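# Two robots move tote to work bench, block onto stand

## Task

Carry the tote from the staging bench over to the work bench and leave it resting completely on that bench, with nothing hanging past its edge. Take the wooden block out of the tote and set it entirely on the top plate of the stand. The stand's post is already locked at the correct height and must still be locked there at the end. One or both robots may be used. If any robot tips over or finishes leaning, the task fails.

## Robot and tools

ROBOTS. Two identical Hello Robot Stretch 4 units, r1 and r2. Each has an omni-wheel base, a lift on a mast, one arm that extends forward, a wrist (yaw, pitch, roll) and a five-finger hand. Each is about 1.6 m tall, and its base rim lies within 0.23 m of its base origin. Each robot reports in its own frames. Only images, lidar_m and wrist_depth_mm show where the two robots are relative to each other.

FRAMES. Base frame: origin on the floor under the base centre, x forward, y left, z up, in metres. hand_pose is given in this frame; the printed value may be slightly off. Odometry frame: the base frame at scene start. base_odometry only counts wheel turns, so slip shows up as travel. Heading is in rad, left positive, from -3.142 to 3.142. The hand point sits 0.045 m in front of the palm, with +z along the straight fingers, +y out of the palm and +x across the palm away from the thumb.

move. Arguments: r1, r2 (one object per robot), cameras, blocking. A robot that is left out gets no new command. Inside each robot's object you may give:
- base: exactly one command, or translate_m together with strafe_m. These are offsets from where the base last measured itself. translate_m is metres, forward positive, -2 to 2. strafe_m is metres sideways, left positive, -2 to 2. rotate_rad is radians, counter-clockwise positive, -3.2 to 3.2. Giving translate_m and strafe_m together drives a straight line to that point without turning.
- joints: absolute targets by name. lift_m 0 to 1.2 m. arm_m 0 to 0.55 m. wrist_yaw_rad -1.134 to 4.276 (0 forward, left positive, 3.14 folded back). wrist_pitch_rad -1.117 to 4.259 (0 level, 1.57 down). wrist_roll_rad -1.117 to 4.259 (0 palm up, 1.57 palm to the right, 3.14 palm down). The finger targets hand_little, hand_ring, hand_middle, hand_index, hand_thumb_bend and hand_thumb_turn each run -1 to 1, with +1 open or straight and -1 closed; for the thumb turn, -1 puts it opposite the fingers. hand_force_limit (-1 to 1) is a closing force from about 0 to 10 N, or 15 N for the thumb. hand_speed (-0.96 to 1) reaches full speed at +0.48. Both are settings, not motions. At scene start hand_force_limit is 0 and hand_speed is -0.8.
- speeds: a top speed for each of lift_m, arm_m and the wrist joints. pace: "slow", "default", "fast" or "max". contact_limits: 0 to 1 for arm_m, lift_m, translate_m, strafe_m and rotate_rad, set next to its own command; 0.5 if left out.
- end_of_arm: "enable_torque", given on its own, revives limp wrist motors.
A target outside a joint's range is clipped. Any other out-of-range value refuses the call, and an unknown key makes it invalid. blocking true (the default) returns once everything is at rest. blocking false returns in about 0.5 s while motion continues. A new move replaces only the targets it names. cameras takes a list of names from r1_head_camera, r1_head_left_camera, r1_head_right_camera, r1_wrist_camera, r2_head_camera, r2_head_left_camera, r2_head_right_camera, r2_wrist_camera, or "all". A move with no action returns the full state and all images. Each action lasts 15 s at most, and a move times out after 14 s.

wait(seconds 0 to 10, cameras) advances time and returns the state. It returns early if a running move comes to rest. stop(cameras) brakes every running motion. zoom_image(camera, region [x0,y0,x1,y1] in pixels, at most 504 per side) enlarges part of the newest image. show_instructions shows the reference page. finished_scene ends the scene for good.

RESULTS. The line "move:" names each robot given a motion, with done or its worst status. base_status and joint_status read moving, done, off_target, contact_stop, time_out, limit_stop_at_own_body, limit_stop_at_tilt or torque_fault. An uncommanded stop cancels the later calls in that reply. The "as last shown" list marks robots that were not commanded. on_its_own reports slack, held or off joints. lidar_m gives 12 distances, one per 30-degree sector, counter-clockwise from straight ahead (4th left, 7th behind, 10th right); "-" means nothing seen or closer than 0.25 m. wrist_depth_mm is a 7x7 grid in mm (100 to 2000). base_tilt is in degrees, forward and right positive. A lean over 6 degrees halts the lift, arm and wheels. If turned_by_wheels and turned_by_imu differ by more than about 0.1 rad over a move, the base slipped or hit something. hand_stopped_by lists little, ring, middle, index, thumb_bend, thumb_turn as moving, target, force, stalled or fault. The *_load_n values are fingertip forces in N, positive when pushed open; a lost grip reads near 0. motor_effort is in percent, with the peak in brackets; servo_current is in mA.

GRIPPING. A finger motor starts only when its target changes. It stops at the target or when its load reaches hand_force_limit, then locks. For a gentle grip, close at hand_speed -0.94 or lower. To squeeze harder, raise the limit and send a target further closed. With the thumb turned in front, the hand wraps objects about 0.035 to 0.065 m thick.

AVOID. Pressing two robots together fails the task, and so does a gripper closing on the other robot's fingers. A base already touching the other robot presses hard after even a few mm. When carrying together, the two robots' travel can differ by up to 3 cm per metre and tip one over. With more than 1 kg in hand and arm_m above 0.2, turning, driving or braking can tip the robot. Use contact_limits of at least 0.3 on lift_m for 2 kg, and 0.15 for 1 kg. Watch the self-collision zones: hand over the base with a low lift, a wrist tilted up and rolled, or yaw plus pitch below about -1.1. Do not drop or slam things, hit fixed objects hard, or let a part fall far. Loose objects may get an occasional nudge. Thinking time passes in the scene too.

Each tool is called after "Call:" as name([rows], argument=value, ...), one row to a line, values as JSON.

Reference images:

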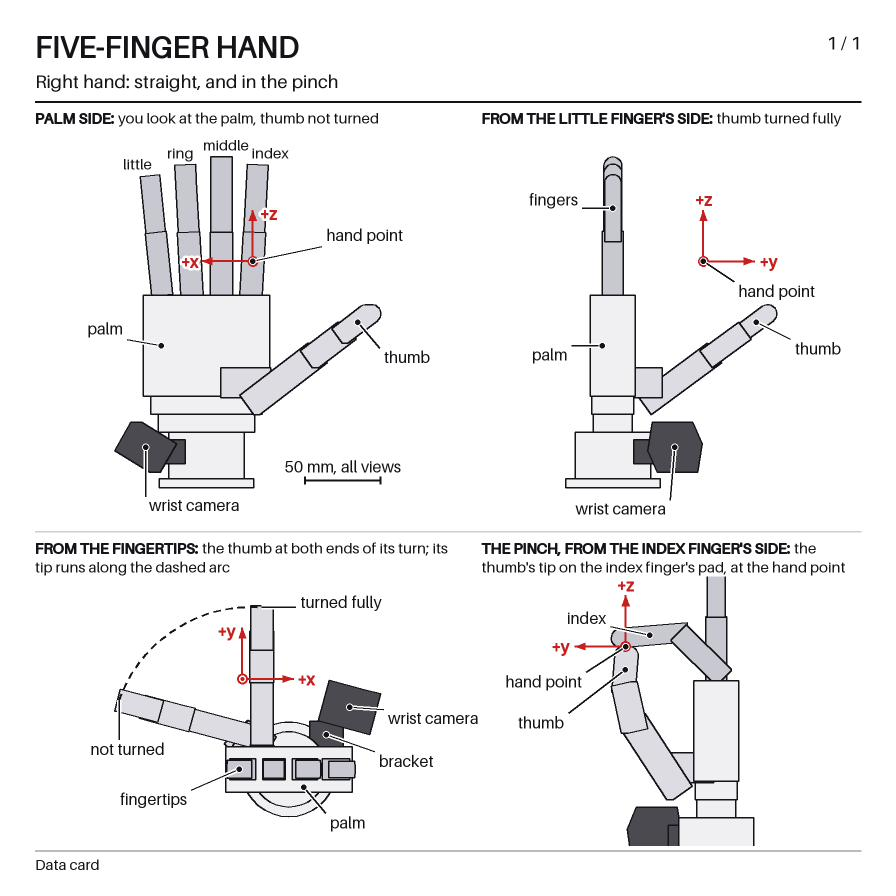

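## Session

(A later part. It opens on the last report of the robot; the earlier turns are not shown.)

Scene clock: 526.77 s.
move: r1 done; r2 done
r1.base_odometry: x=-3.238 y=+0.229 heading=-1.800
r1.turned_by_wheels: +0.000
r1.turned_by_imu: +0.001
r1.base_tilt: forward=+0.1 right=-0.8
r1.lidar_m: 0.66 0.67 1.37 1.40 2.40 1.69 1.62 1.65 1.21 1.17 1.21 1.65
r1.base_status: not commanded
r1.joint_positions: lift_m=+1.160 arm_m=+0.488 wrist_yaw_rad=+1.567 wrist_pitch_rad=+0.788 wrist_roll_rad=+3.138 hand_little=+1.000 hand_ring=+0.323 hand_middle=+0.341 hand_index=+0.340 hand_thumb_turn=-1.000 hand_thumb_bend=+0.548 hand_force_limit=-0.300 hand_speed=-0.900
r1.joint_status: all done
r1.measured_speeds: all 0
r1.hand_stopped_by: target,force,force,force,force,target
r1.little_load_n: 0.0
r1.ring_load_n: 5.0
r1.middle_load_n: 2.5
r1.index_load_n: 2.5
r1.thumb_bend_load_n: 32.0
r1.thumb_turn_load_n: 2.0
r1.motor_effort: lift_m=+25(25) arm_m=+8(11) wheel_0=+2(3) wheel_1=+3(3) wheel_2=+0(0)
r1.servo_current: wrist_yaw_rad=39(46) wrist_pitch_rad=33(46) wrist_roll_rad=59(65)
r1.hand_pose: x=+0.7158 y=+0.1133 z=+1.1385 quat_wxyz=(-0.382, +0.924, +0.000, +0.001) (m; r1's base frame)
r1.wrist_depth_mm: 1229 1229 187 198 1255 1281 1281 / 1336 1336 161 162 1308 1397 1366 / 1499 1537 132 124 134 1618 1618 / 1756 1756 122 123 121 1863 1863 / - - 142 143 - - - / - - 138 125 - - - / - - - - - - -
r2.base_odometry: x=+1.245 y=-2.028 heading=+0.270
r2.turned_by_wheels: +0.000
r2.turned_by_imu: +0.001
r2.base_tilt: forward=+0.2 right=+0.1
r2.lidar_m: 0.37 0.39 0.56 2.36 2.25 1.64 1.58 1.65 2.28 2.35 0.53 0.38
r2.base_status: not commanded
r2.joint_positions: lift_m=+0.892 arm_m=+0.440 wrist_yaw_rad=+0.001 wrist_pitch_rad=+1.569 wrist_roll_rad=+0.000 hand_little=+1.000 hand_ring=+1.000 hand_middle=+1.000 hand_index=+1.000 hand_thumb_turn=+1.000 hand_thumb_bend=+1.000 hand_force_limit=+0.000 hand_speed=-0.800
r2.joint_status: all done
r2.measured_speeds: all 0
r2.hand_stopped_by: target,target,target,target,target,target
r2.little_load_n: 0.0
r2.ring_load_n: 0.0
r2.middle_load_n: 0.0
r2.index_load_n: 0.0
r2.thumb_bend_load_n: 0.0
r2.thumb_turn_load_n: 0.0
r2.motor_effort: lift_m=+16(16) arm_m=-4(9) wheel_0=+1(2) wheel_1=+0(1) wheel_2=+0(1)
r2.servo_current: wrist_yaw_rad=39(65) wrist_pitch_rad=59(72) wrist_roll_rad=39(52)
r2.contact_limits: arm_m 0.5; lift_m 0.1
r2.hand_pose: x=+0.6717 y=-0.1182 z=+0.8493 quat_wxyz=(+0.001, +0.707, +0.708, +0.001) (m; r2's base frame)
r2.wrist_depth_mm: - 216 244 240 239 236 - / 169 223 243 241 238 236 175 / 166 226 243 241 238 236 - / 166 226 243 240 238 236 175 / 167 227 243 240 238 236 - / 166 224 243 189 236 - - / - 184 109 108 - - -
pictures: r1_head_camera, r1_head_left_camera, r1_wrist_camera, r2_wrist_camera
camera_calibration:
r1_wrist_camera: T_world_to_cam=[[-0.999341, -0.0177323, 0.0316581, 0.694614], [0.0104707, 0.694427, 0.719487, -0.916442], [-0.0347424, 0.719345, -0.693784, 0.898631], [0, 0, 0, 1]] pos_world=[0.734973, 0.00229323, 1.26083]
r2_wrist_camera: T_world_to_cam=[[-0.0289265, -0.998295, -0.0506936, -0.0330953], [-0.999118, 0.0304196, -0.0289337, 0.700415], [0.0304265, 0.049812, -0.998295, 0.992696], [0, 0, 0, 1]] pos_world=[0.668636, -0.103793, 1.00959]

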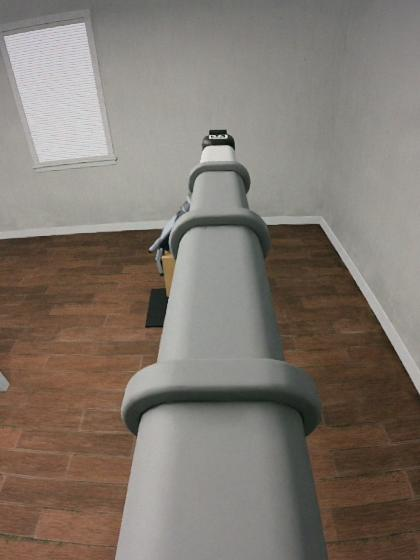

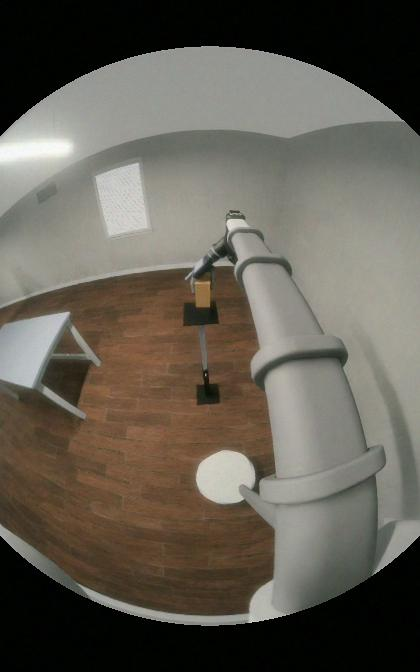

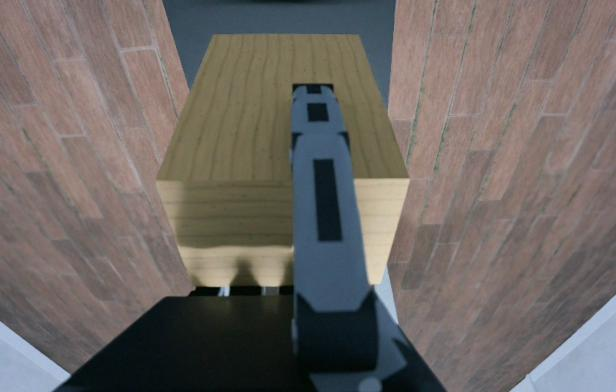

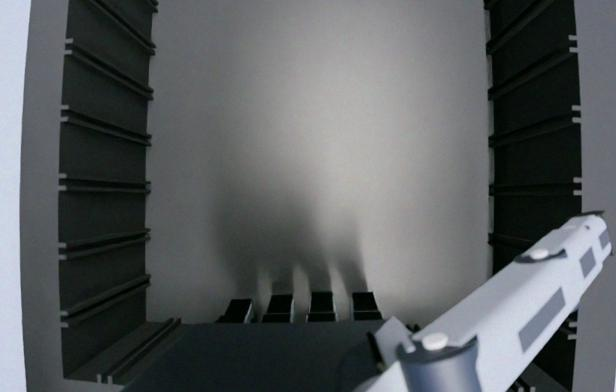

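Call:
move(r1={"base": {"strafe_m": 0.018}, "joints": {"arm_m": 0.492}, "pace": "slow"}, r2={"joints": {"arm_m": 0.25}, "speeds": {"arm_m": 0.08}, "contact_limits": {"arm_m": 0.5}})

Call:
move(r1={"joints": {"lift_m": 1.096}, "speeds": {"lift_m": 0.08}, "contact_limits": {"lift_m": 0.1}}, cameras=["r1_head_camera", "r1_head_left_camera", "r1_wrist_camera", "r2_wrist_camera", "r2_head_camera"])

Call:
zoom_image(camera="r1_head_left_camera", region=[160, 240, 260, 340])

Call:
zoom_image(camera="r1_head_camera", region=[120, 220, 220, 350])

Scene clock: 544.90 s.
move: r1 done; r2 done
r1.base_odometry: x=-3.221 y=+0.225 heading=-1.800
r1.turned_by_wheels: +0.000
r1.turned_by_imu: +0.001
r1.base_tilt: forward=+0.0 right=-0.9
r1.lidar_m: 0.65 0.69 1.37 1.36 2.37 1.69 1.63 1.65 1.25 1.18 1.23 1.68
r1.base_status: done
r1.joint_positions: lift_m=+1.160 arm_m=+0.492 wrist_yaw_rad=+1.567 wrist_pitch_rad=+0.788 wrist_roll_rad=+3.138 hand_little=+1.000 hand_ring=+0.323 hand_middle=+0.341 hand_index=+0.340 hand_thumb_turn=-1.000 hand_thumb_bend=+0.548 hand_force_limit=-0.300 hand_speed=-0.900
r1.joint_status: all done
r1.measured_speeds: all 0
r1.hand_stopped_by: target,force,force,force,force,target
r1.little_load_n: 0.0
r1.ring_load_n: 5.0
r1.middle_load_n: 3.0
r1.index_load_n: 2.5
r1.thumb_bend_load_n: 32.0
r1.thumb_turn_load_n: 2.0
r1.motor_effort: lift_m=+25(25) arm_m=+8(10) wheel_0=-4(10) wheel_1=+3(9) wheel_2=+0(1)
r1.servo_current: wrist_yaw_rad=46(46) wrist_pitch_rad=33(46) wrist_roll_rad=52(59)
r1.hand_pose: x=+0.7198 y=+0.1133 z=+1.1385 quat_wxyz=(-0.382, +0.924, +0.000, +0.001) (m; r1's base frame)
r1.wrist_depth_mm: 1205 1205 187 198 1229 1281 1281 / 1336 1366 162 162 1336 1397 1397 / 1537 1537 132 124 134 1618 1618 / 1756 1756 122 123 121 1863 1863 / - - 142 143 - - - / - - 138 125 - - - / - - - - - - -
r2.base_odometry: x=+1.245 y=-2.028 heading=+0.270
r2.turned_by_wheels: +0.000
r2.turned_by_imu: +0.001
r2.base_tilt: forward=+0.3 right=+0.1
r2.lidar_m: 0.37 0.39 0.54 2.38 2.27 1.63 1.59 1.66 2.28 2.34 0.54 0.42
r2.base_status: not commanded
r2.joint_positions: lift_m=+0.892 arm_m=+0.250 wrist_yaw_rad=+0.001 wrist_pitch_rad=+1.569 wrist_roll_rad=+0.000 hand_little=+1.000 hand_ring=+1.000 hand_middle=+1.000 hand_index=+1.000 hand_thumb_turn=+1.000 hand_thumb_bend=+1.000 hand_force_limit=+0.000 hand_speed=-0.800
r2.joint_status: all done
r2.measured_speeds: all 0
r2.hand_stopped_by: target,target,target,target,target,target
r2.little_load_n: 0.0
r2.ring_load_n: 0.0
r2.middle_load_n: 0.0
r2.index_load_n: 0.0
r2.thumb_bend_load_n: 0.0
r2.thumb_turn_load_n: 0.0
r2.motor_effort: lift_m=+16(17) arm_m=-5(9) wheel_0=+1(2) wheel_1=-1(1) wheel_2=+0(1)
r2.servo_current: wrist_yaw_rad=52(65) wrist_pitch_rad=33(65) wrist_roll_rad=39(52)
r2.contact_limits: arm_m 0.5; lift_m 0.1
r2.hand_pose: x=+0.4818 y=-0.1182 z=+0.8493 quat_wxyz=(+0.001, +0.707, +0.708, +0.001) (m; r2's base frame)
r2.wrist_depth_mm: - 235 250 247 245 229 - / 172 236 249 246 243 235 - / 166 235 248 245 241 240 - / 171 227 247 244 240 237 - / 169 216 245 242 239 237 - / 167 212 242 189 237 - - / - 172 109 108 - - -
pictures: none

Scene clock: 546.27 s.
move: r1 done
r1.base_odometry: x=-3.221 y=+0.225 heading=-1.800
r1.turned_by_wheels: +0.000
r1.turned_by_imu: +0.000
r1.base_tilt: forward=+0.0 right=-0.9
r1.lidar_m: 0.65 0.66 1.36 1.33 2.38 1.72 1.61 1.66 1.24 1.18 1.24 1.65
r1.base_status: not commanded
r1.joint_positions: lift_m=+1.096 arm_m=+0.492 wrist_yaw_rad=+1.567 wrist_pitch_rad=+0.788 wrist_roll_rad=+3.138 hand_little=+1.000 hand_ring=+0.323 hand_middle=+0.341 hand_index=+0.340 hand_thumb_turn=-1.000 hand_thumb_bend=+0.548 hand_force_limit=-0.300 hand_speed=-0.900
r1.joint_status: all done
r1.measured_speeds: all 0
r1.hand_stopped_by: target,force,force,force,force,target
r1.little_load_n: 0.0
r1.ring_load_n: 5.0
r1.middle_load_n: 3.0
r1.index_load_n: 2.5
r1.thumb_bend_load_n: 32.0
r1.thumb_turn_load_n: 2.0
r1.motor_effort: lift_m=+20(24) arm_m=+9(9) wheel_0=-4(4) wheel_1=+3(4) wheel_2=+0(0)
r1.servo_current: wrist_yaw_rad=33(46) wrist_pitch_rad=33(46) wrist_roll_rad=52(65)
r1.contact_limits: lift_m 0.1
r1.hand_pose: x=+0.7198 y=+0.1133 z=+1.0749 quat_wxyz=(-0.382, +0.924, +0.000, +0.001) (m; r1's base frame)
r1.wrist_depth_mm: 1160 1160 197 198 - 1205 1205 / 1281 1281 161 162 - 1336 1366 / 1430 1430 132 124 135 1499 1537 / 1661 1661 122 123 121 1756 1756 / 1983 1983 142 143 - - - / - - 138 125 - - - / - - - - - - -
r2: as last shown
r2.turned_by_imu: +0.000
r2.base_tilt: forward=+0.4 right=+0.2
r2.lidar_m: 0.38 0.40 0.58 2.38 2.24 1.66 1.59 1.65 2.27 2.35 0.53 0.42
r2.motor_effort: lift_m=+16(17) arm_m=-4(5) wheel_0=+1(1) wheel_1=+0(1) wheel_2=+0(1)
r2.servo_current: wrist_yaw_rad=26(65) wrist_pitch_rad=46(65) wrist_roll_rad=46(46)
r2.contact_limits: arm_m 0.5; lift_m 0.1
r2.wrist_depth_mm: - 235 249 247 245 229 - / 171 236 249 246 243 236 - / 166 236 246 245 242 239 - / 171 227 246 243 240 236 - / 168 216 244 242 239 237 - / 167 212 243 189 236 - - / - 172 109 108 - - -
pictures: r1_head_camera, r1_head_left_camera, r1_wrist_camera, r2_head_camera, r2_wrist_camera
camera_calibration:
r1_wrist_camera: T_world_to_cam=[[-0.999341, -0.0177323, 0.0316581, 0.700628], [0.0104707, 0.694427, 0.719487, -0.870653], [-0.0347424, 0.719345, -0.693784, 0.854576], [0, 0, 0, 1]] pos_world=[0.738973, 0.00229323, 1.19713]
r2_wrist_camera: T_world_to_cam=[[-0.0289255, -0.998295, -0.0506965, -0.038586], [-0.999115, 0.0304237, -0.0290335, 0.510782], [0.0305264, 0.0498119, -0.998292, 0.998423], [0, 0, 0, 1]] pos_world=[0.478736, -0.103793, 1.00959]

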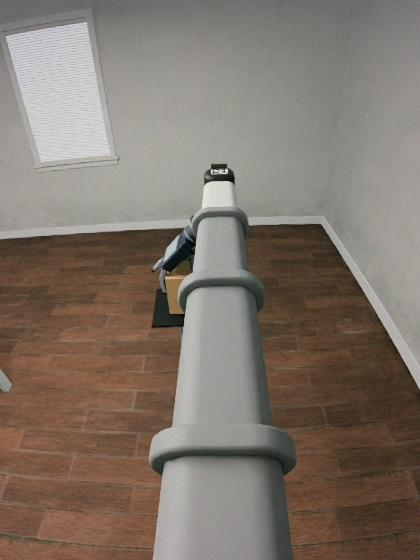

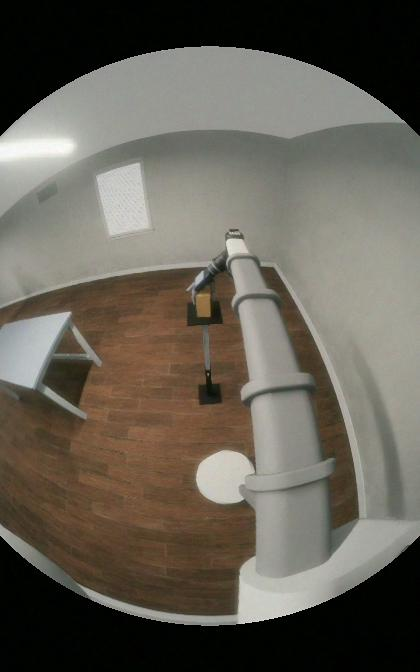

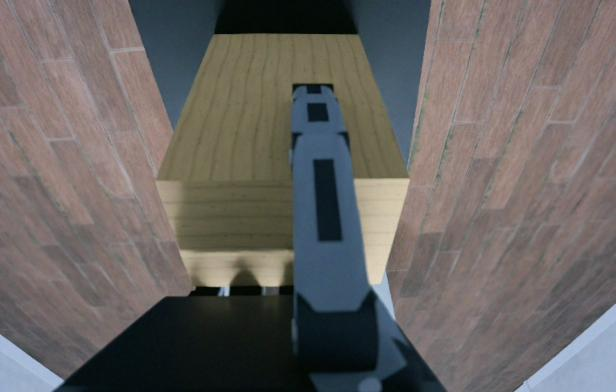

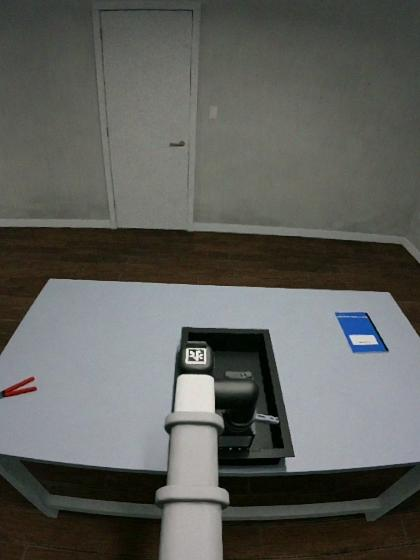

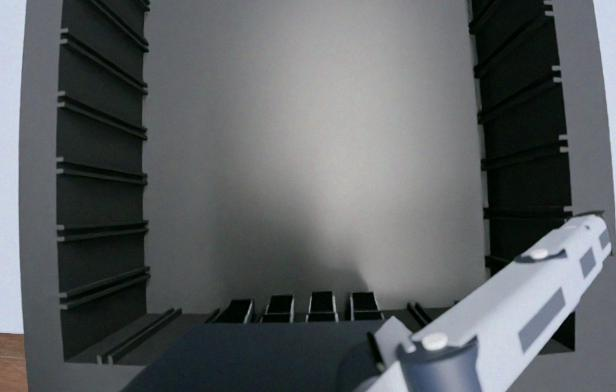

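Scaled by 5.040 from the camera's 420x672 image, which has a finer 600x960 frame.

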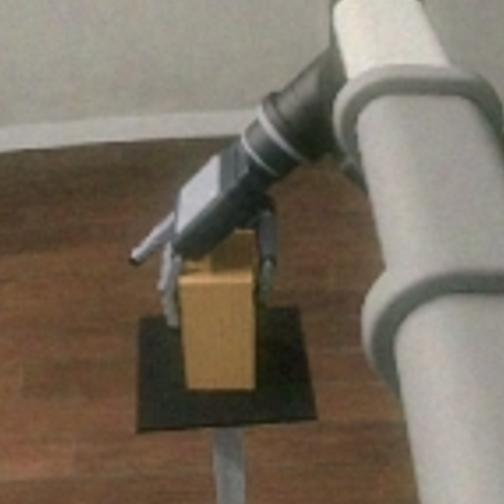

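Scaled by 3.877 from the camera's 420x560 image, which has a finer 1200x1600 frame.

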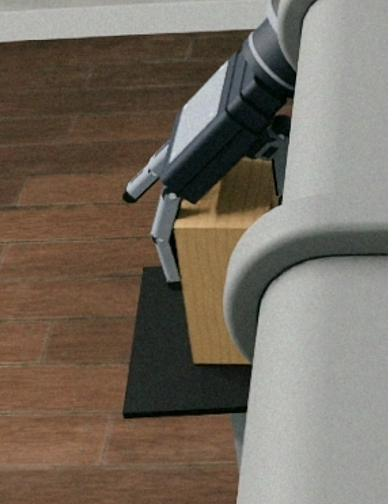

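Call:
move(r1={"joints": {"lift_m": 1.087}, "speeds": {"lift_m": 0.03}, "contact_limits": {"lift_m": 0.05}}, cameras=["r1_head_camera", "r1_head_left_camera", "r1_wrist_camera"])

Call:
zoom_image(camera="r1_head_left_camera", region=[170, 270, 240, 340])

Call:
zoom_image(camera="r1_head_camera", region=[140, 260, 220, 350])

Scene clock: 551.57 s.
move: r1 done
r1.base_odometry: x=-3.221 y=+0.225 heading=-1.800
r1.turned_by_wheels: +0.000
r1.turned_by_imu: +0.000
r1.base_tilt: forward=+0.0 right=-0.9
r1.lidar_m: 0.64 0.70 1.35 1.32 2.38 1.71 1.57 1.64 1.24 1.18 1.21 1.66
r1.base_status: not commanded
r1.joint_positions: lift_m=+1.088 arm_m=+0.492 wrist_yaw_rad=+1.567 wrist_pitch_rad=+0.785 wrist_roll_rad=+3.139 hand_little=+1.000 hand_ring=+0.322 hand_middle=+0.340 hand_index=+0.340 hand_thumb_turn=-1.000 hand_thumb_bend=+0.548 hand_force_limit=-0.300 hand_speed=-0.900
r1.joint_status: all done
r1.measured_speeds: all 0
r1.hand_stopped_by: target,force,force,force,force,target
r1.little_load_n: 0.0
r1.ring_load_n: 3.0
r1.middle_load_n: 1.0
r1.index_load_n: 2.5
r1.thumb_bend_load_n: 33.0
r1.thumb_turn_load_n: 1.5
r1.motor_effort: lift_m=+11(20) arm_m=+8(8) wheel_0=-4(4) wheel_1=+3(3) wheel_2=+0(0)
r1.servo_current: wrist_yaw_rad=39(46) wrist_pitch_rad=39(39) wrist_roll_rad=52(59)
r1.contact_limits: lift_m 0.05
r1.hand_pose: x=+0.7197 y=+0.1139 z=+1.0669 quat_wxyz=(-0.383, +0.924, +0.000, +0.001) (m; r1's base frame)
r1.wrist_depth_mm: 1138 1160 196 196 - 1229 1205 / 1281 1308 160 161 - 1336 1336 / 1430 1464 132 124 134 1499 1537 / 1661 1708 121 122 121 1808 1808 / 1983 1983 142 143 - - - / - - 138 125 - - - / - - - - - - -
r2: as last shown
r2.base_tilt: forward=+0.3 right=+0.2
r2.lidar_m: 0.39 0.41 0.57 2.38 2.26 1.65 1.58 1.66 2.27 2.36 0.55 0.42
r2.motor_effort: lift_m=+17(17) arm_m=-5(5) wheel_0=+1(1) wheel_1=+0(0) wheel_2=+0(1)
r2.servo_current: wrist_yaw_rad=33(52) wrist_pitch_rad=39(59) wrist_roll_rad=52(52)
r2.contact_limits: arm_m 0.5; lift_m 0.1
r2.wrist_depth_mm: - 235 250 246 244 228 - / 171 236 248 245 243 236 - / 166 236 247 244 242 239 - / 171 226 247 244 240 237 - / 168 216 245 242 239 237 - / 167 211 243 189 237 - - / - 172 108 108 - - -
pictures: r1_head_camera, r1_head_left_camera, r1_wrist_camera
camera_calibration:
r1_wrist_camera: T_world_to_cam=[[-0.999331, -0.0171943, 0.0322637, 0.700065], [0.0113707, 0.692552, 0.721278, -0.867673], [-0.0347462, 0.721163, -0.691894, 0.846497], [0, 0, 0, 1]] pos_world=[0.738875, 0.0024835, 1.18893]

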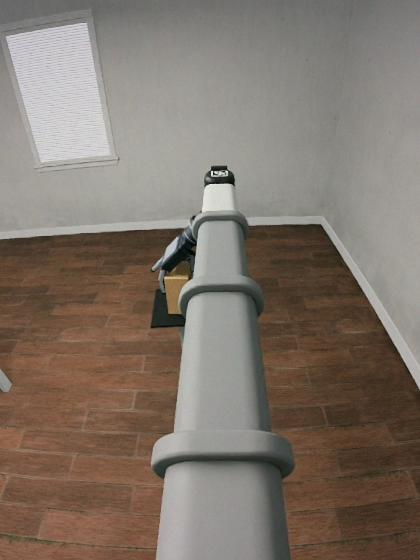

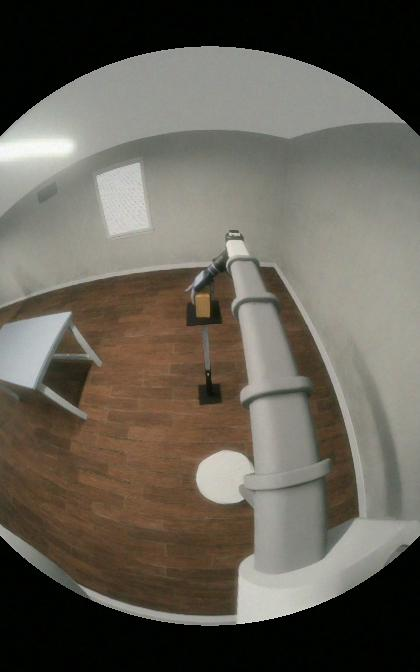

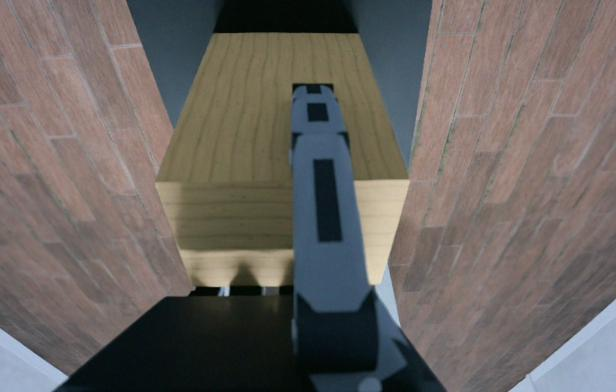

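Scaled by 7.200 from the camera's 420x672 image, which has a finer 600x960 frame.

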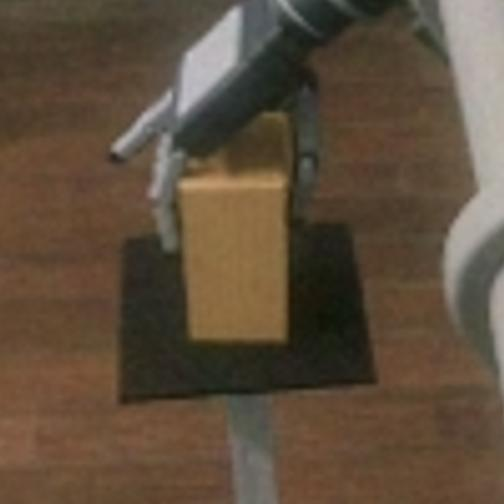

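Scaled by 5.600 from the camera's 420x560 image, which has a finer 1200x1600 frame.

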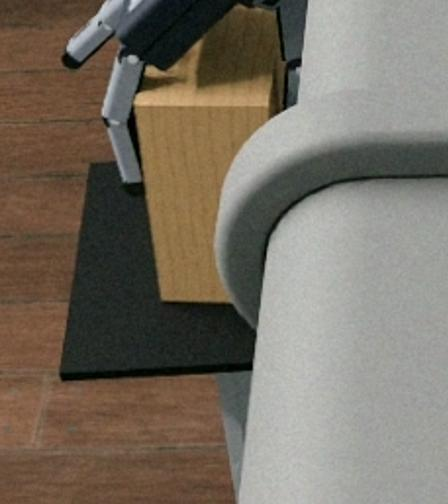

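Call:
move(r1={"joints": {"hand_thumb_bend": 0.6, "hand_speed": -0.92}})

Call:
move(r1={"joints": {"hand_thumb_bend": 0.8, "hand_index": 0.6, "hand_middle": 0.6, "hand_ring": 0.6, "hand_speed": -0.9}}, cameras=["r1_head_camera", "r1_head_left_camera", "r1_wrist_camera"])

Call:
zoom_image(camera="r1_head_left_camera", region=[170, 270, 240, 340])

Scene clock: 565.33 s.
move: r1 done
r1.base_odometry: x=-3.221 y=+0.225 heading=-1.800
r1.turned_by_wheels: +0.000
r1.turned_by_imu: +0.001
r1.base_tilt: forward=+0.0 right=-0.9
r1.lidar_m: 0.64 0.68 1.35 1.34 2.36 1.71 1.58 1.65 1.25 1.18 1.21 1.67
r1.base_status: not commanded
r1.joint_positions: lift_m=+1.088 arm_m=+0.492 wrist_yaw_rad=+1.567 wrist_pitch_rad=+0.785 wrist_roll_rad=+3.139 hand_little=+1.000 hand_ring=+0.322 hand_middle=+0.340 hand_index=+0.340 hand_thumb_turn=-1.000 hand_thumb_bend=+0.605 hand_force_limit=-0.300 hand_speed=-0.920
r1.joint_status: all done
r1.measured_speeds: all 0
r1.hand_stopped_by: target,force,force,force,force,target
r1.little_load_n: 0.0
r1.ring_load_n: 0.5
r1.middle_load_n: 0.5
r1.index_load_n: 1.0
r1.thumb_bend_load_n: 13.5
r1.thumb_turn_load_n: -0.5
r1.motor_effort: lift_m=+12(12) arm_m=+8(8) wheel_0=-4(4) wheel_1=+3(3) wheel_2=+0(0)
r1.servo_current: wrist_yaw_rad=39(46) wrist_pitch_rad=39(46) wrist_roll_rad=46(59)
r1.contact_limits: lift_m 0.05
r1.hand_pose: x=+0.7197 y=+0.1140 z=+1.0669 quat_wxyz=(-0.383, +0.924, +0.000, +0.001) (m; r1's base frame)
r1.wrist_depth_mm: 1160 1160 181 190 - 1229 1229 / 1255 1308 158 165 - 1336 1336 / 1464 1464 131 127 133 1499 1576 / 1661 1708 119 121 121 1756 1808 / 1983 1983 141 142 - - - / - - 138 124 - - - / - - - - - - -
r2: as last shown
r2.base_tilt: forward=+0.3 right=+0.1
r2.lidar_m: 0.38 0.41 0.54 2.38 2.24 1.66 1.58 1.65 2.30 2.34 0.55 0.44
r2.motor_effort: lift_m=+16(17) arm_m=-5(5) wheel_0=+1(1) wheel_1=+0(0) wheel_2=+0(1)
r2.servo_current: wrist_yaw_rad=59(59) wrist_pitch_rad=59(65) wrist_roll_rad=33(52)
r2.contact_limits: arm_m 0.5; lift_m 0.1
r2.wrist_depth_mm: - 235 249 247 244 229 - / 172 236 249 246 243 236 - / 166 236 247 245 242 238 - / 171 226 246 243 240 237 - / 168 216 244 242 238 237 - / 167 212 243 190 237 - - / - 172 108 108 - - -
pictures: none

Scene clock: 567.20 s.
move: r1 done
r1.base_odometry: x=-3.221 y=+0.225 heading=-1.800
r1.turned_by_wheels: +0.000
r1.turned_by_imu: +0.000
r1.base_tilt: forward=+0.0 right=-0.9
r1.lidar_m: 0.66 0.71 1.35 1.32 2.35 1.69 1.59 1.65 1.24 1.19 1.24 1.66
r1.base_status: not commanded
r1.joint_positions: lift_m=+1.087 arm_m=+0.492 wrist_yaw_rad=+1.567 wrist_pitch_rad=+0.786 wrist_roll_rad=+3.139 hand_little=+1.000 hand_ring=+0.600 hand_middle=+0.600 hand_index=+0.600 hand_thumb_turn=-1.000 hand_thumb_bend=+0.800 hand_force_limit=-0.300 hand_speed=-0.900
r1.joint_status: all done
r1.measured_speeds: all 0
r1.hand_stopped_by: target,target,target,target,target,target
r1.little_load_n: 0.0
r1.ring_load_n: 0.0
r1.middle_load_n: 0.0
r1.index_load_n: 0.0
r1.thumb_bend_load_n: 0.0
r1.thumb_turn_load_n: 0.0
r1.motor_effort: lift_m=+18(18) arm_m=+8(9) wheel_0=-3(4) wheel_1=+3(3) wheel_2=+0(0)
r1.servo_current: wrist_yaw_rad=39(46) wrist_pitch_rad=33(46) wrist_roll_rad=52(65)
r1.contact_limits: lift_m 0.05
r1.hand_pose: x=+0.7197 y=+0.1137 z=+1.0663 quat_wxyz=(-0.383, +0.924, +0.000, +0.001) (m; r1's base frame)
r1.wrist_depth_mm: 1118 1138 191 191 - 1229 1205 / 1229 1281 157 129 - 1308 1336 / 1430 1430 130 126 131 1537 1537 / 1618 1576 117 117 116 1756 1808 / 1983 1921 132 134 - - - / - - 138 125 - - - / - - - - - - -
r2: as last shown
r2.lidar_m: 0.37 0.41 0.56 2.38 2.25 1.65 1.59 1.64 2.29 2.35 0.55 0.39
r2.motor_effort: lift_m=+16(17) arm_m=-5(5) wheel_0=+1(2) wheel_1=+0(1) wheel_2=+0(1)
r2.servo_current: wrist_yaw_rad=33(72) wrist_pitch_rad=46(65) wrist_roll_rad=46(52)
r2.contact_limits: arm_m 0.5; lift_m 0.1
r2.wrist_depth_mm: - 235 249 247 244 229 - / 172 236 248 245 243 235 - / 166 236 248 244 242 240 - / 171 226 247 243 240 238 - / 168 216 245 242 240 236 - / 167 211 242 189 236 - - / - 171 108 108 - - -
pictures: r1_head_camera, r1_head_left_camera, r1_wrist_camera
camera_calibration:
r1_wrist_camera: T_world_to_cam=[[-0.99933, -0.0171003, 0.0323471, 0.699983], [0.0114689, 0.693115, 0.720735, -0.866602], [-0.0347451, 0.720624, -0.692455, 0.84682], [0, 0, 0, 1]] pos_world=[0.738876, 0.00238642, 1.18833]

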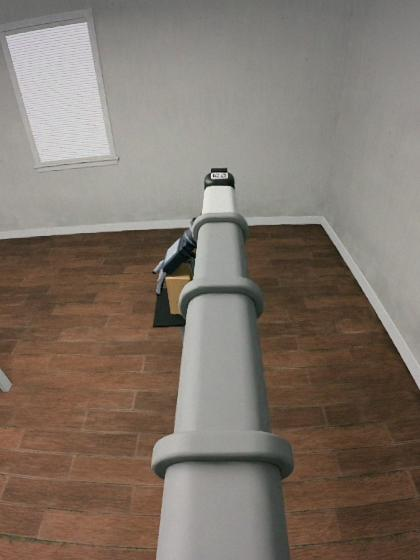

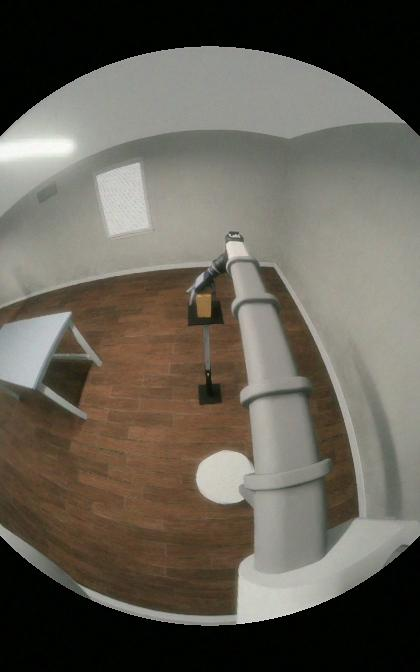

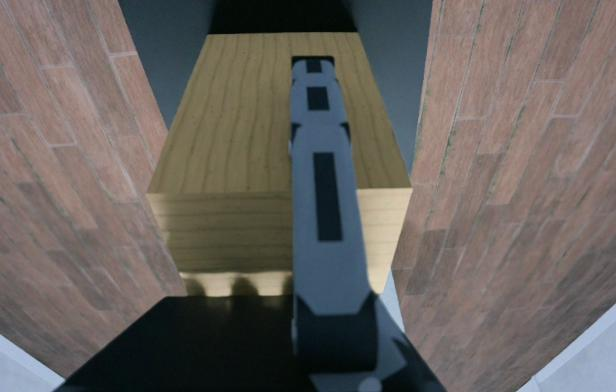

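Scaled by 7.200 from the camera's 420x672 image, which has a finer 600x960 frame.

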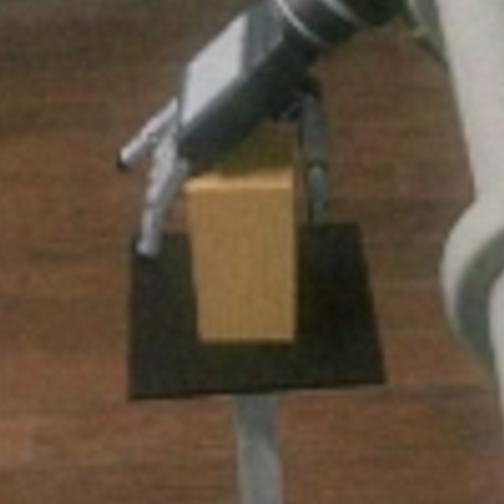

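Call:
move(r1={"joints": {"hand_thumb_bend": 1.0, "hand_index": 1.0, "hand_middle": 1.0, "hand_ring": 1.0, "hand_speed": -0.7}})

Call:
move(r1={"joints": {"lift_m": 1.19}, "pace": "slow"}, cameras=["r1_head_camera", "r1_head_left_camera", "r1_wrist_camera"])

Call:
zoom_image(camera="r1_head_left_camera", region=[160, 240, 260, 340])

Scene clock: 571.27 s.
move: r1 done
r1.base_odometry: x=-3.221 y=+0.225 heading=-1.800
r1.turned_by_wheels: +0.000
r1.turned_by_imu: +0.001
r1.base_tilt: forward=+0.0 right=-0.8
r1.lidar_m: 0.66 0.70 1.35 1.33 2.38 1.70 1.59 1.67 1.23 1.17 1.22 1.66
r1.base_status: not commanded
r1.joint_positions: lift_m=+1.087 arm_m=+0.492 wrist_yaw_rad=+1.567 wrist_pitch_rad=+0.786 wrist_roll_rad=+3.139 hand_little=+1.000 hand_ring=+1.000 hand_middle=+1.000 hand_index=+1.000 hand_thumb_turn=-1.000 hand_thumb_bend=+1.000 hand_force_limit=-0.300 hand_speed=-0.700
r1.joint_status: all done
r1.measured_speeds: all 0
r1.hand_stopped_by: target,target,target,target,target,target
r1.little_load_n: 0.0
r1.ring_load_n: 0.0
r1.middle_load_n: 0.0
r1.index_load_n: 0.0
r1.thumb_bend_load_n: 0.0
r1.thumb_turn_load_n: 0.0
r1.motor_effort: lift_m=+18(18) arm_m=+8(9) wheel_0=-3(4) wheel_1=+3(3) wheel_2=+0(0)
r1.servo_current: wrist_yaw_rad=39(46) wrist_pitch_rad=33(39) wrist_roll_rad=52(59)
r1.contact_limits: lift_m 0.05
r1.hand_pose: x=+0.7197 y=+0.1137 z=+1.0663 quat_wxyz=(-0.383, +0.924, +0.000, +0.001) (m; r1's base frame)
r1.wrist_depth_mm: 1138 1160 191 - - 1205 1205 / 1255 1255 158 145 - 1336 1336 / 1430 1430 130 - - 1537 1537 / 1618 1576 117 117 116 1808 1808 / 1983 1921 132 134 - - - / - - 138 124 - - - / - - - - - - -
r2: as last shown
r2.base_tilt: forward=+0.3 right=+0.2
r2.lidar_m: 0.38 0.41 0.57 2.38 2.23 1.66 1.58 1.65 2.26 2.36 0.55 0.41
r2.motor_effort: lift_m=+16(17) arm_m=-5(5) wheel_0=+1(1) wheel_1=+0(1) wheel_2=+0(0)
r2.servo_current: wrist_yaw_rad=26(78) wrist_pitch_rad=39(59) wrist_roll_rad=46(52)
r2.contact_limits: arm_m 0.5; lift_m 0.1
r2.wrist_depth_mm: - 236 250 247 244 229 - / 172 236 249 246 243 236 - / 167 236 247 245 242 239 - / 171 227 246 243 240 238 - / 168 216 245 242 240 236 - / 167 212 242 190 237 - - / - 172 108 108 - - -
pictures: none

Scene clock: 573.00 s.
move: r1 done
r1.base_odometry: x=-3.221 y=+0.225 heading=-1.800
r1.turned_by_wheels: +0.000
r1.turned_by_imu: +0.000
r1.base_tilt: forward=+0.0 right=-0.9
r1.lidar_m: 0.64 0.69 1.38 1.40 2.37 1.71 1.62 1.67 1.22 1.19 1.23 1.65
r1.base_status: not commanded
r1.joint_positions: lift_m=+1.190 arm_m=+0.492 wrist_yaw_rad=+1.567 wrist_pitch_rad=+0.786 wrist_roll_rad=+3.139 hand_little=+1.000 hand_ring=+1.000 hand_middle=+1.000 hand_index=+1.000 hand_thumb_turn=-1.000 hand_thumb_bend=+1.000 hand_force_limit=-0.300 hand_speed=-0.700
r1.joint_status: all done
r1.measured_speeds: all 0
r1.hand_stopped_by: target,target,target,target,target,target
r1.little_load_n: 0.0
r1.ring_load_n: 0.0
r1.middle_load_n: 0.0
r1.index_load_n: 0.0
r1.thumb_bend_load_n: -0.5
r1.thumb_turn_load_n: 0.0
r1.motor_effort: lift_m=+25(27) arm_m=+8(9) wheel_0=-3(4) wheel_1=+3(3) wheel_2=+0(0)
r1.servo_current: wrist_yaw_rad=33(46) wrist_pitch_rad=33(46) wrist_roll_rad=52(59)
r1.hand_pose: x=+0.7197 y=+0.1137 z=+1.1687 quat_wxyz=(-0.382, +0.924, +0.000, +0.001) (m; r1's base frame)
r1.wrist_depth_mm: 1229 1229 201 201 1336 1308 1308 / 1366 1366 204 190 1430 1430 1464 / 1537 1576 1618 225 - 1661 1708 / 1808 1808 1863 1863 - 1863 1983 / - - - - - - - / - - 138 124 - - - / - - - - - - -
r2: as last shown
r2.lidar_m: 0.38 0.40 0.56 2.38 2.25 1.64 1.57 1.66 2.28 2.34 0.55 0.42
r2.middle_load_n: 0.5
r2.motor_effort: lift_m=+16(17) arm_m=-4(5) wheel_0=+1(1) wheel_1=+0(1) wheel_2=+0(1)
r2.servo_current: wrist_yaw_rad=39(65) wrist_pitch_rad=46(65) wrist_roll_rad=46(59)
r2.contact_limits: arm_m 0.5; lift_m 0.1
r2.wrist_depth_mm: - 236 250 248 244 229 - / 172 236 248 246 243 236 - / 166 235 248 245 242 239 - / 171 227 246 242 241 238 - / 168 216 244 242 239 237 - / 168 211 242 189 236 - - / - 172 109 108 - - -
pictures: r1_head_camera, r1_head_left_camera, r1_wrist_camera
camera_calibration:
r1_wrist_camera: T_world_to_cam=[[-0.99933, -0.0170981, 0.0323513, 0.696662], [0.011471, 0.693165, 0.720687, -0.940417], [-0.0347472, 0.720576, -0.692505, 0.917862], [0, 0, 0, 1]] pos_world=[0.738876, 0.00238667, 1.29083]

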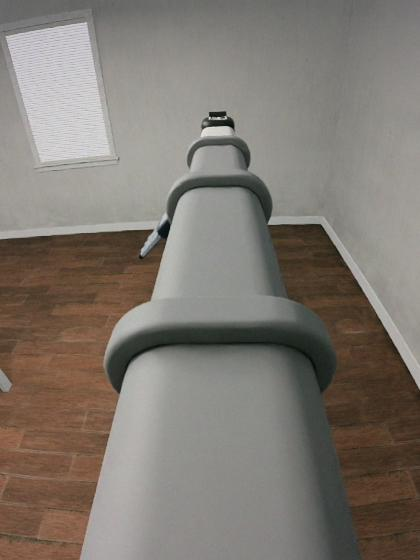

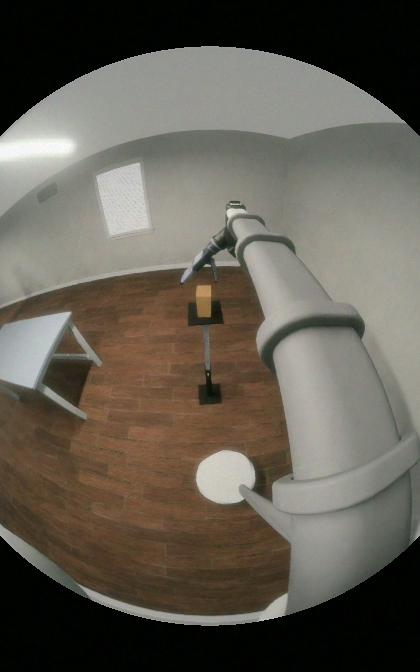

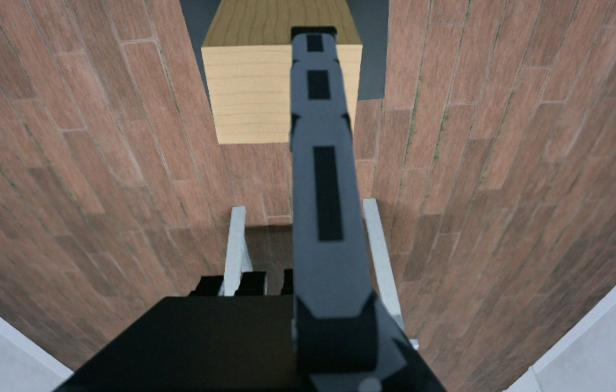

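Scaled by 5.040 from the camera's 420x672 image, which has a finer 600x960 frame.

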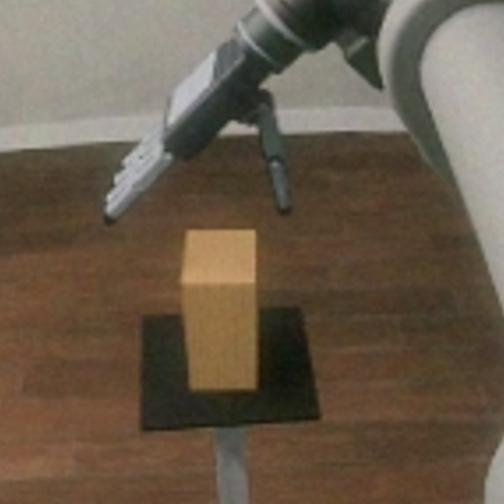

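Call:
move(r1={"joints": {"arm_m": 0.02}}, r2={"joints": {"arm_m": 0.1}, "speeds": {"arm_m": 0.08}}, cameras=["r2_wrist_camera", "r2_head_camera"])

Call:
zoom_image(camera="r2_head_camera", region=[120, 300, 340, 520])

Scene clock: 679.80 s.
move: r1 done; r2 done
r1.base_odometry: x=-3.221 y=+0.225 heading=-1.800
r1.turned_by_wheels: +0.000
r1.turned_by_imu: +0.001
r1.base_tilt: forward=-0.1 right=-1.0
r1.lidar_m: 0.64 0.70 1.38 1.36 2.36 1.71 1.63 1.68 1.24 1.19 1.22 1.65
r1.base_status: not commanded
r1.joint_positions: lift_m=+1.190 arm_m=+0.020 wrist_yaw_rad=+1.567 wrist_pitch_rad=+0.786 wrist_roll_rad=+3.139 hand_little=+1.000 hand_ring=+1.000 hand_middle=+1.000 hand_index=+1.000 hand_thumb_turn=-1.000 hand_thumb_bend=+1.000 hand_force_limit=-0.300 hand_speed=-0.700
r1.joint_status: all done
r1.measured_speeds: all 0
r1.hand_stopped_by: target,target,target,target,target,target
r1.little_load_n: 0.0
r1.ring_load_n: 0.0
r1.middle_load_n: 0.0
r1.index_load_n: 0.0
r1.thumb_bend_load_n: -0.5
r1.thumb_turn_load_n: 0.0
r1.motor_effort: lift_m=+24(25) arm_m=-8(10) wheel_0=-4(4) wheel_1=+3(3) wheel_2=+0(0)
r1.servo_current: wrist_yaw_rad=39(46) wrist_pitch_rad=39(39) wrist_roll_rad=46(59)
r1.hand_pose: x=+0.2484 y=+0.1137 z=+1.1687 quat_wxyz=(-0.382, +0.924, +0.000, +0.001) (m; r1's base frame)
r1.wrist_depth_mm: 1229 1255 1255 1255 1281 1308 1308 / 1366 1430 1430 1366 1464 1464 1464 / 1537 1576 1576 1618 - 1661 1661 / 1808 1863 1863 1808 - 1921 1983 / - - - 1756 - - - / - - 138 124 - - - / - - - - - - -
r2.base_odometry: x=+1.245 y=-2.028 heading=+0.270
r2.turned_by_wheels: +0.000
r2.turned_by_imu: +0.001
r2.base_tilt: forward=+0.3 right=+0.2
r2.lidar_m: 0.25 0.39 0.57 2.37 2.26 1.65 1.59 1.64 2.28 2.36 0.55 0.31
r2.base_status: not commanded
r2.joint_positions: lift_m=+0.892 arm_m=+0.100 wrist_yaw_rad=+0.001 wrist_pitch_rad=+1.569 wrist_roll_rad=+0.000 hand_little=+1.000 hand_ring=+1.000 hand_middle=+1.000 hand_index=+1.000 hand_thumb_turn=+1.000 hand_thumb_bend=+1.000 hand_force_limit=+0.000 hand_speed=-0.800
r2.joint_status: all done
r2.measured_speeds: all 0
r2.hand_stopped_by: target,target,target,target,target,target
r2.little_load_n: 0.0
r2.ring_load_n: 0.0
r2.middle_load_n: 0.0
r2.index_load_n: 0.0
r2.thumb_bend_load_n: 0.0
r2.thumb_turn_load_n: 0.0
r2.motor_effort: lift_m=+16(17) arm_m=-5(10) wheel_0=+1(2) wheel_1=-1(1) wheel_2=+0(1)
r2.servo_current: wrist_yaw_rad=39(72) wrist_pitch_rad=52(65) wrist_roll_rad=46(52)
r2.contact_limits: lift_m 0.1
r2.hand_pose: x=+0.3318 y=-0.1182 z=+0.8493 quat_wxyz=(+0.001, +0.707, +0.708, +0.001) (m; r2's base frame)
r2.wrist_depth_mm: - 236 251 249 246 229 - / 172 236 250 246 244 235 - / 167 235 248 246 244 239 - / 170 227 247 245 240 239 - / 168 215 245 243 241 238 - / 167 211 244 189 236 - - / - 172 109 108 - - -
pictures: r2_head_camera, r2_wrist_camera
camera_calibration:
r2_wrist_camera: T_world_to_cam=[[-0.0289255, -0.998295, -0.0506965, -0.0429248], [-0.999115, 0.0304237, -0.0290335, 0.360915], [0.0305264, 0.0498119, -0.998292, 1.003], [0, 0, 0, 1]] pos_world=[0.328736, -0.103793, 1.00959]

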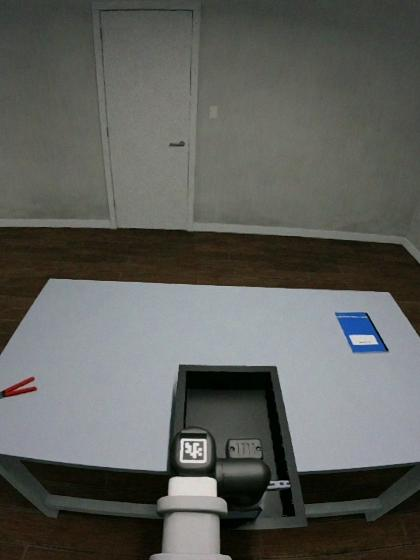

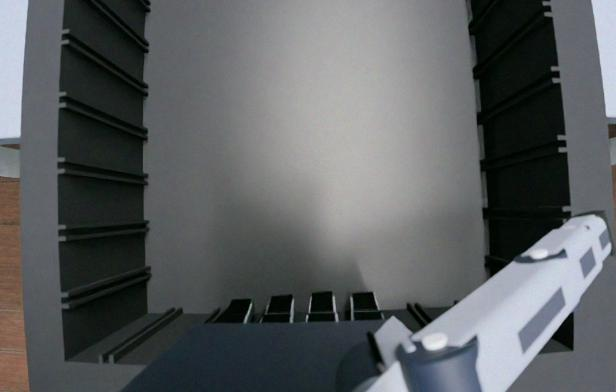

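Scaled by 2.291 from the camera's 420x560 image, which has a finer 1200x1600 frame.

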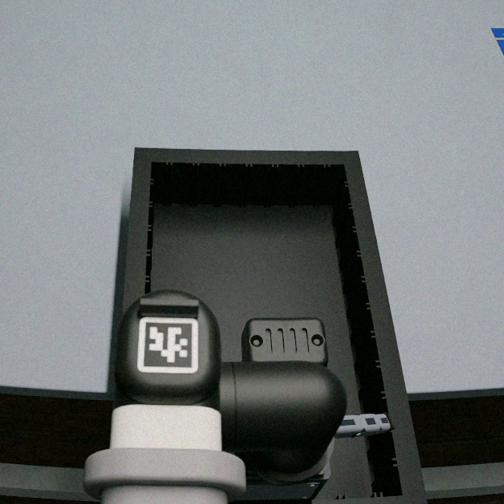

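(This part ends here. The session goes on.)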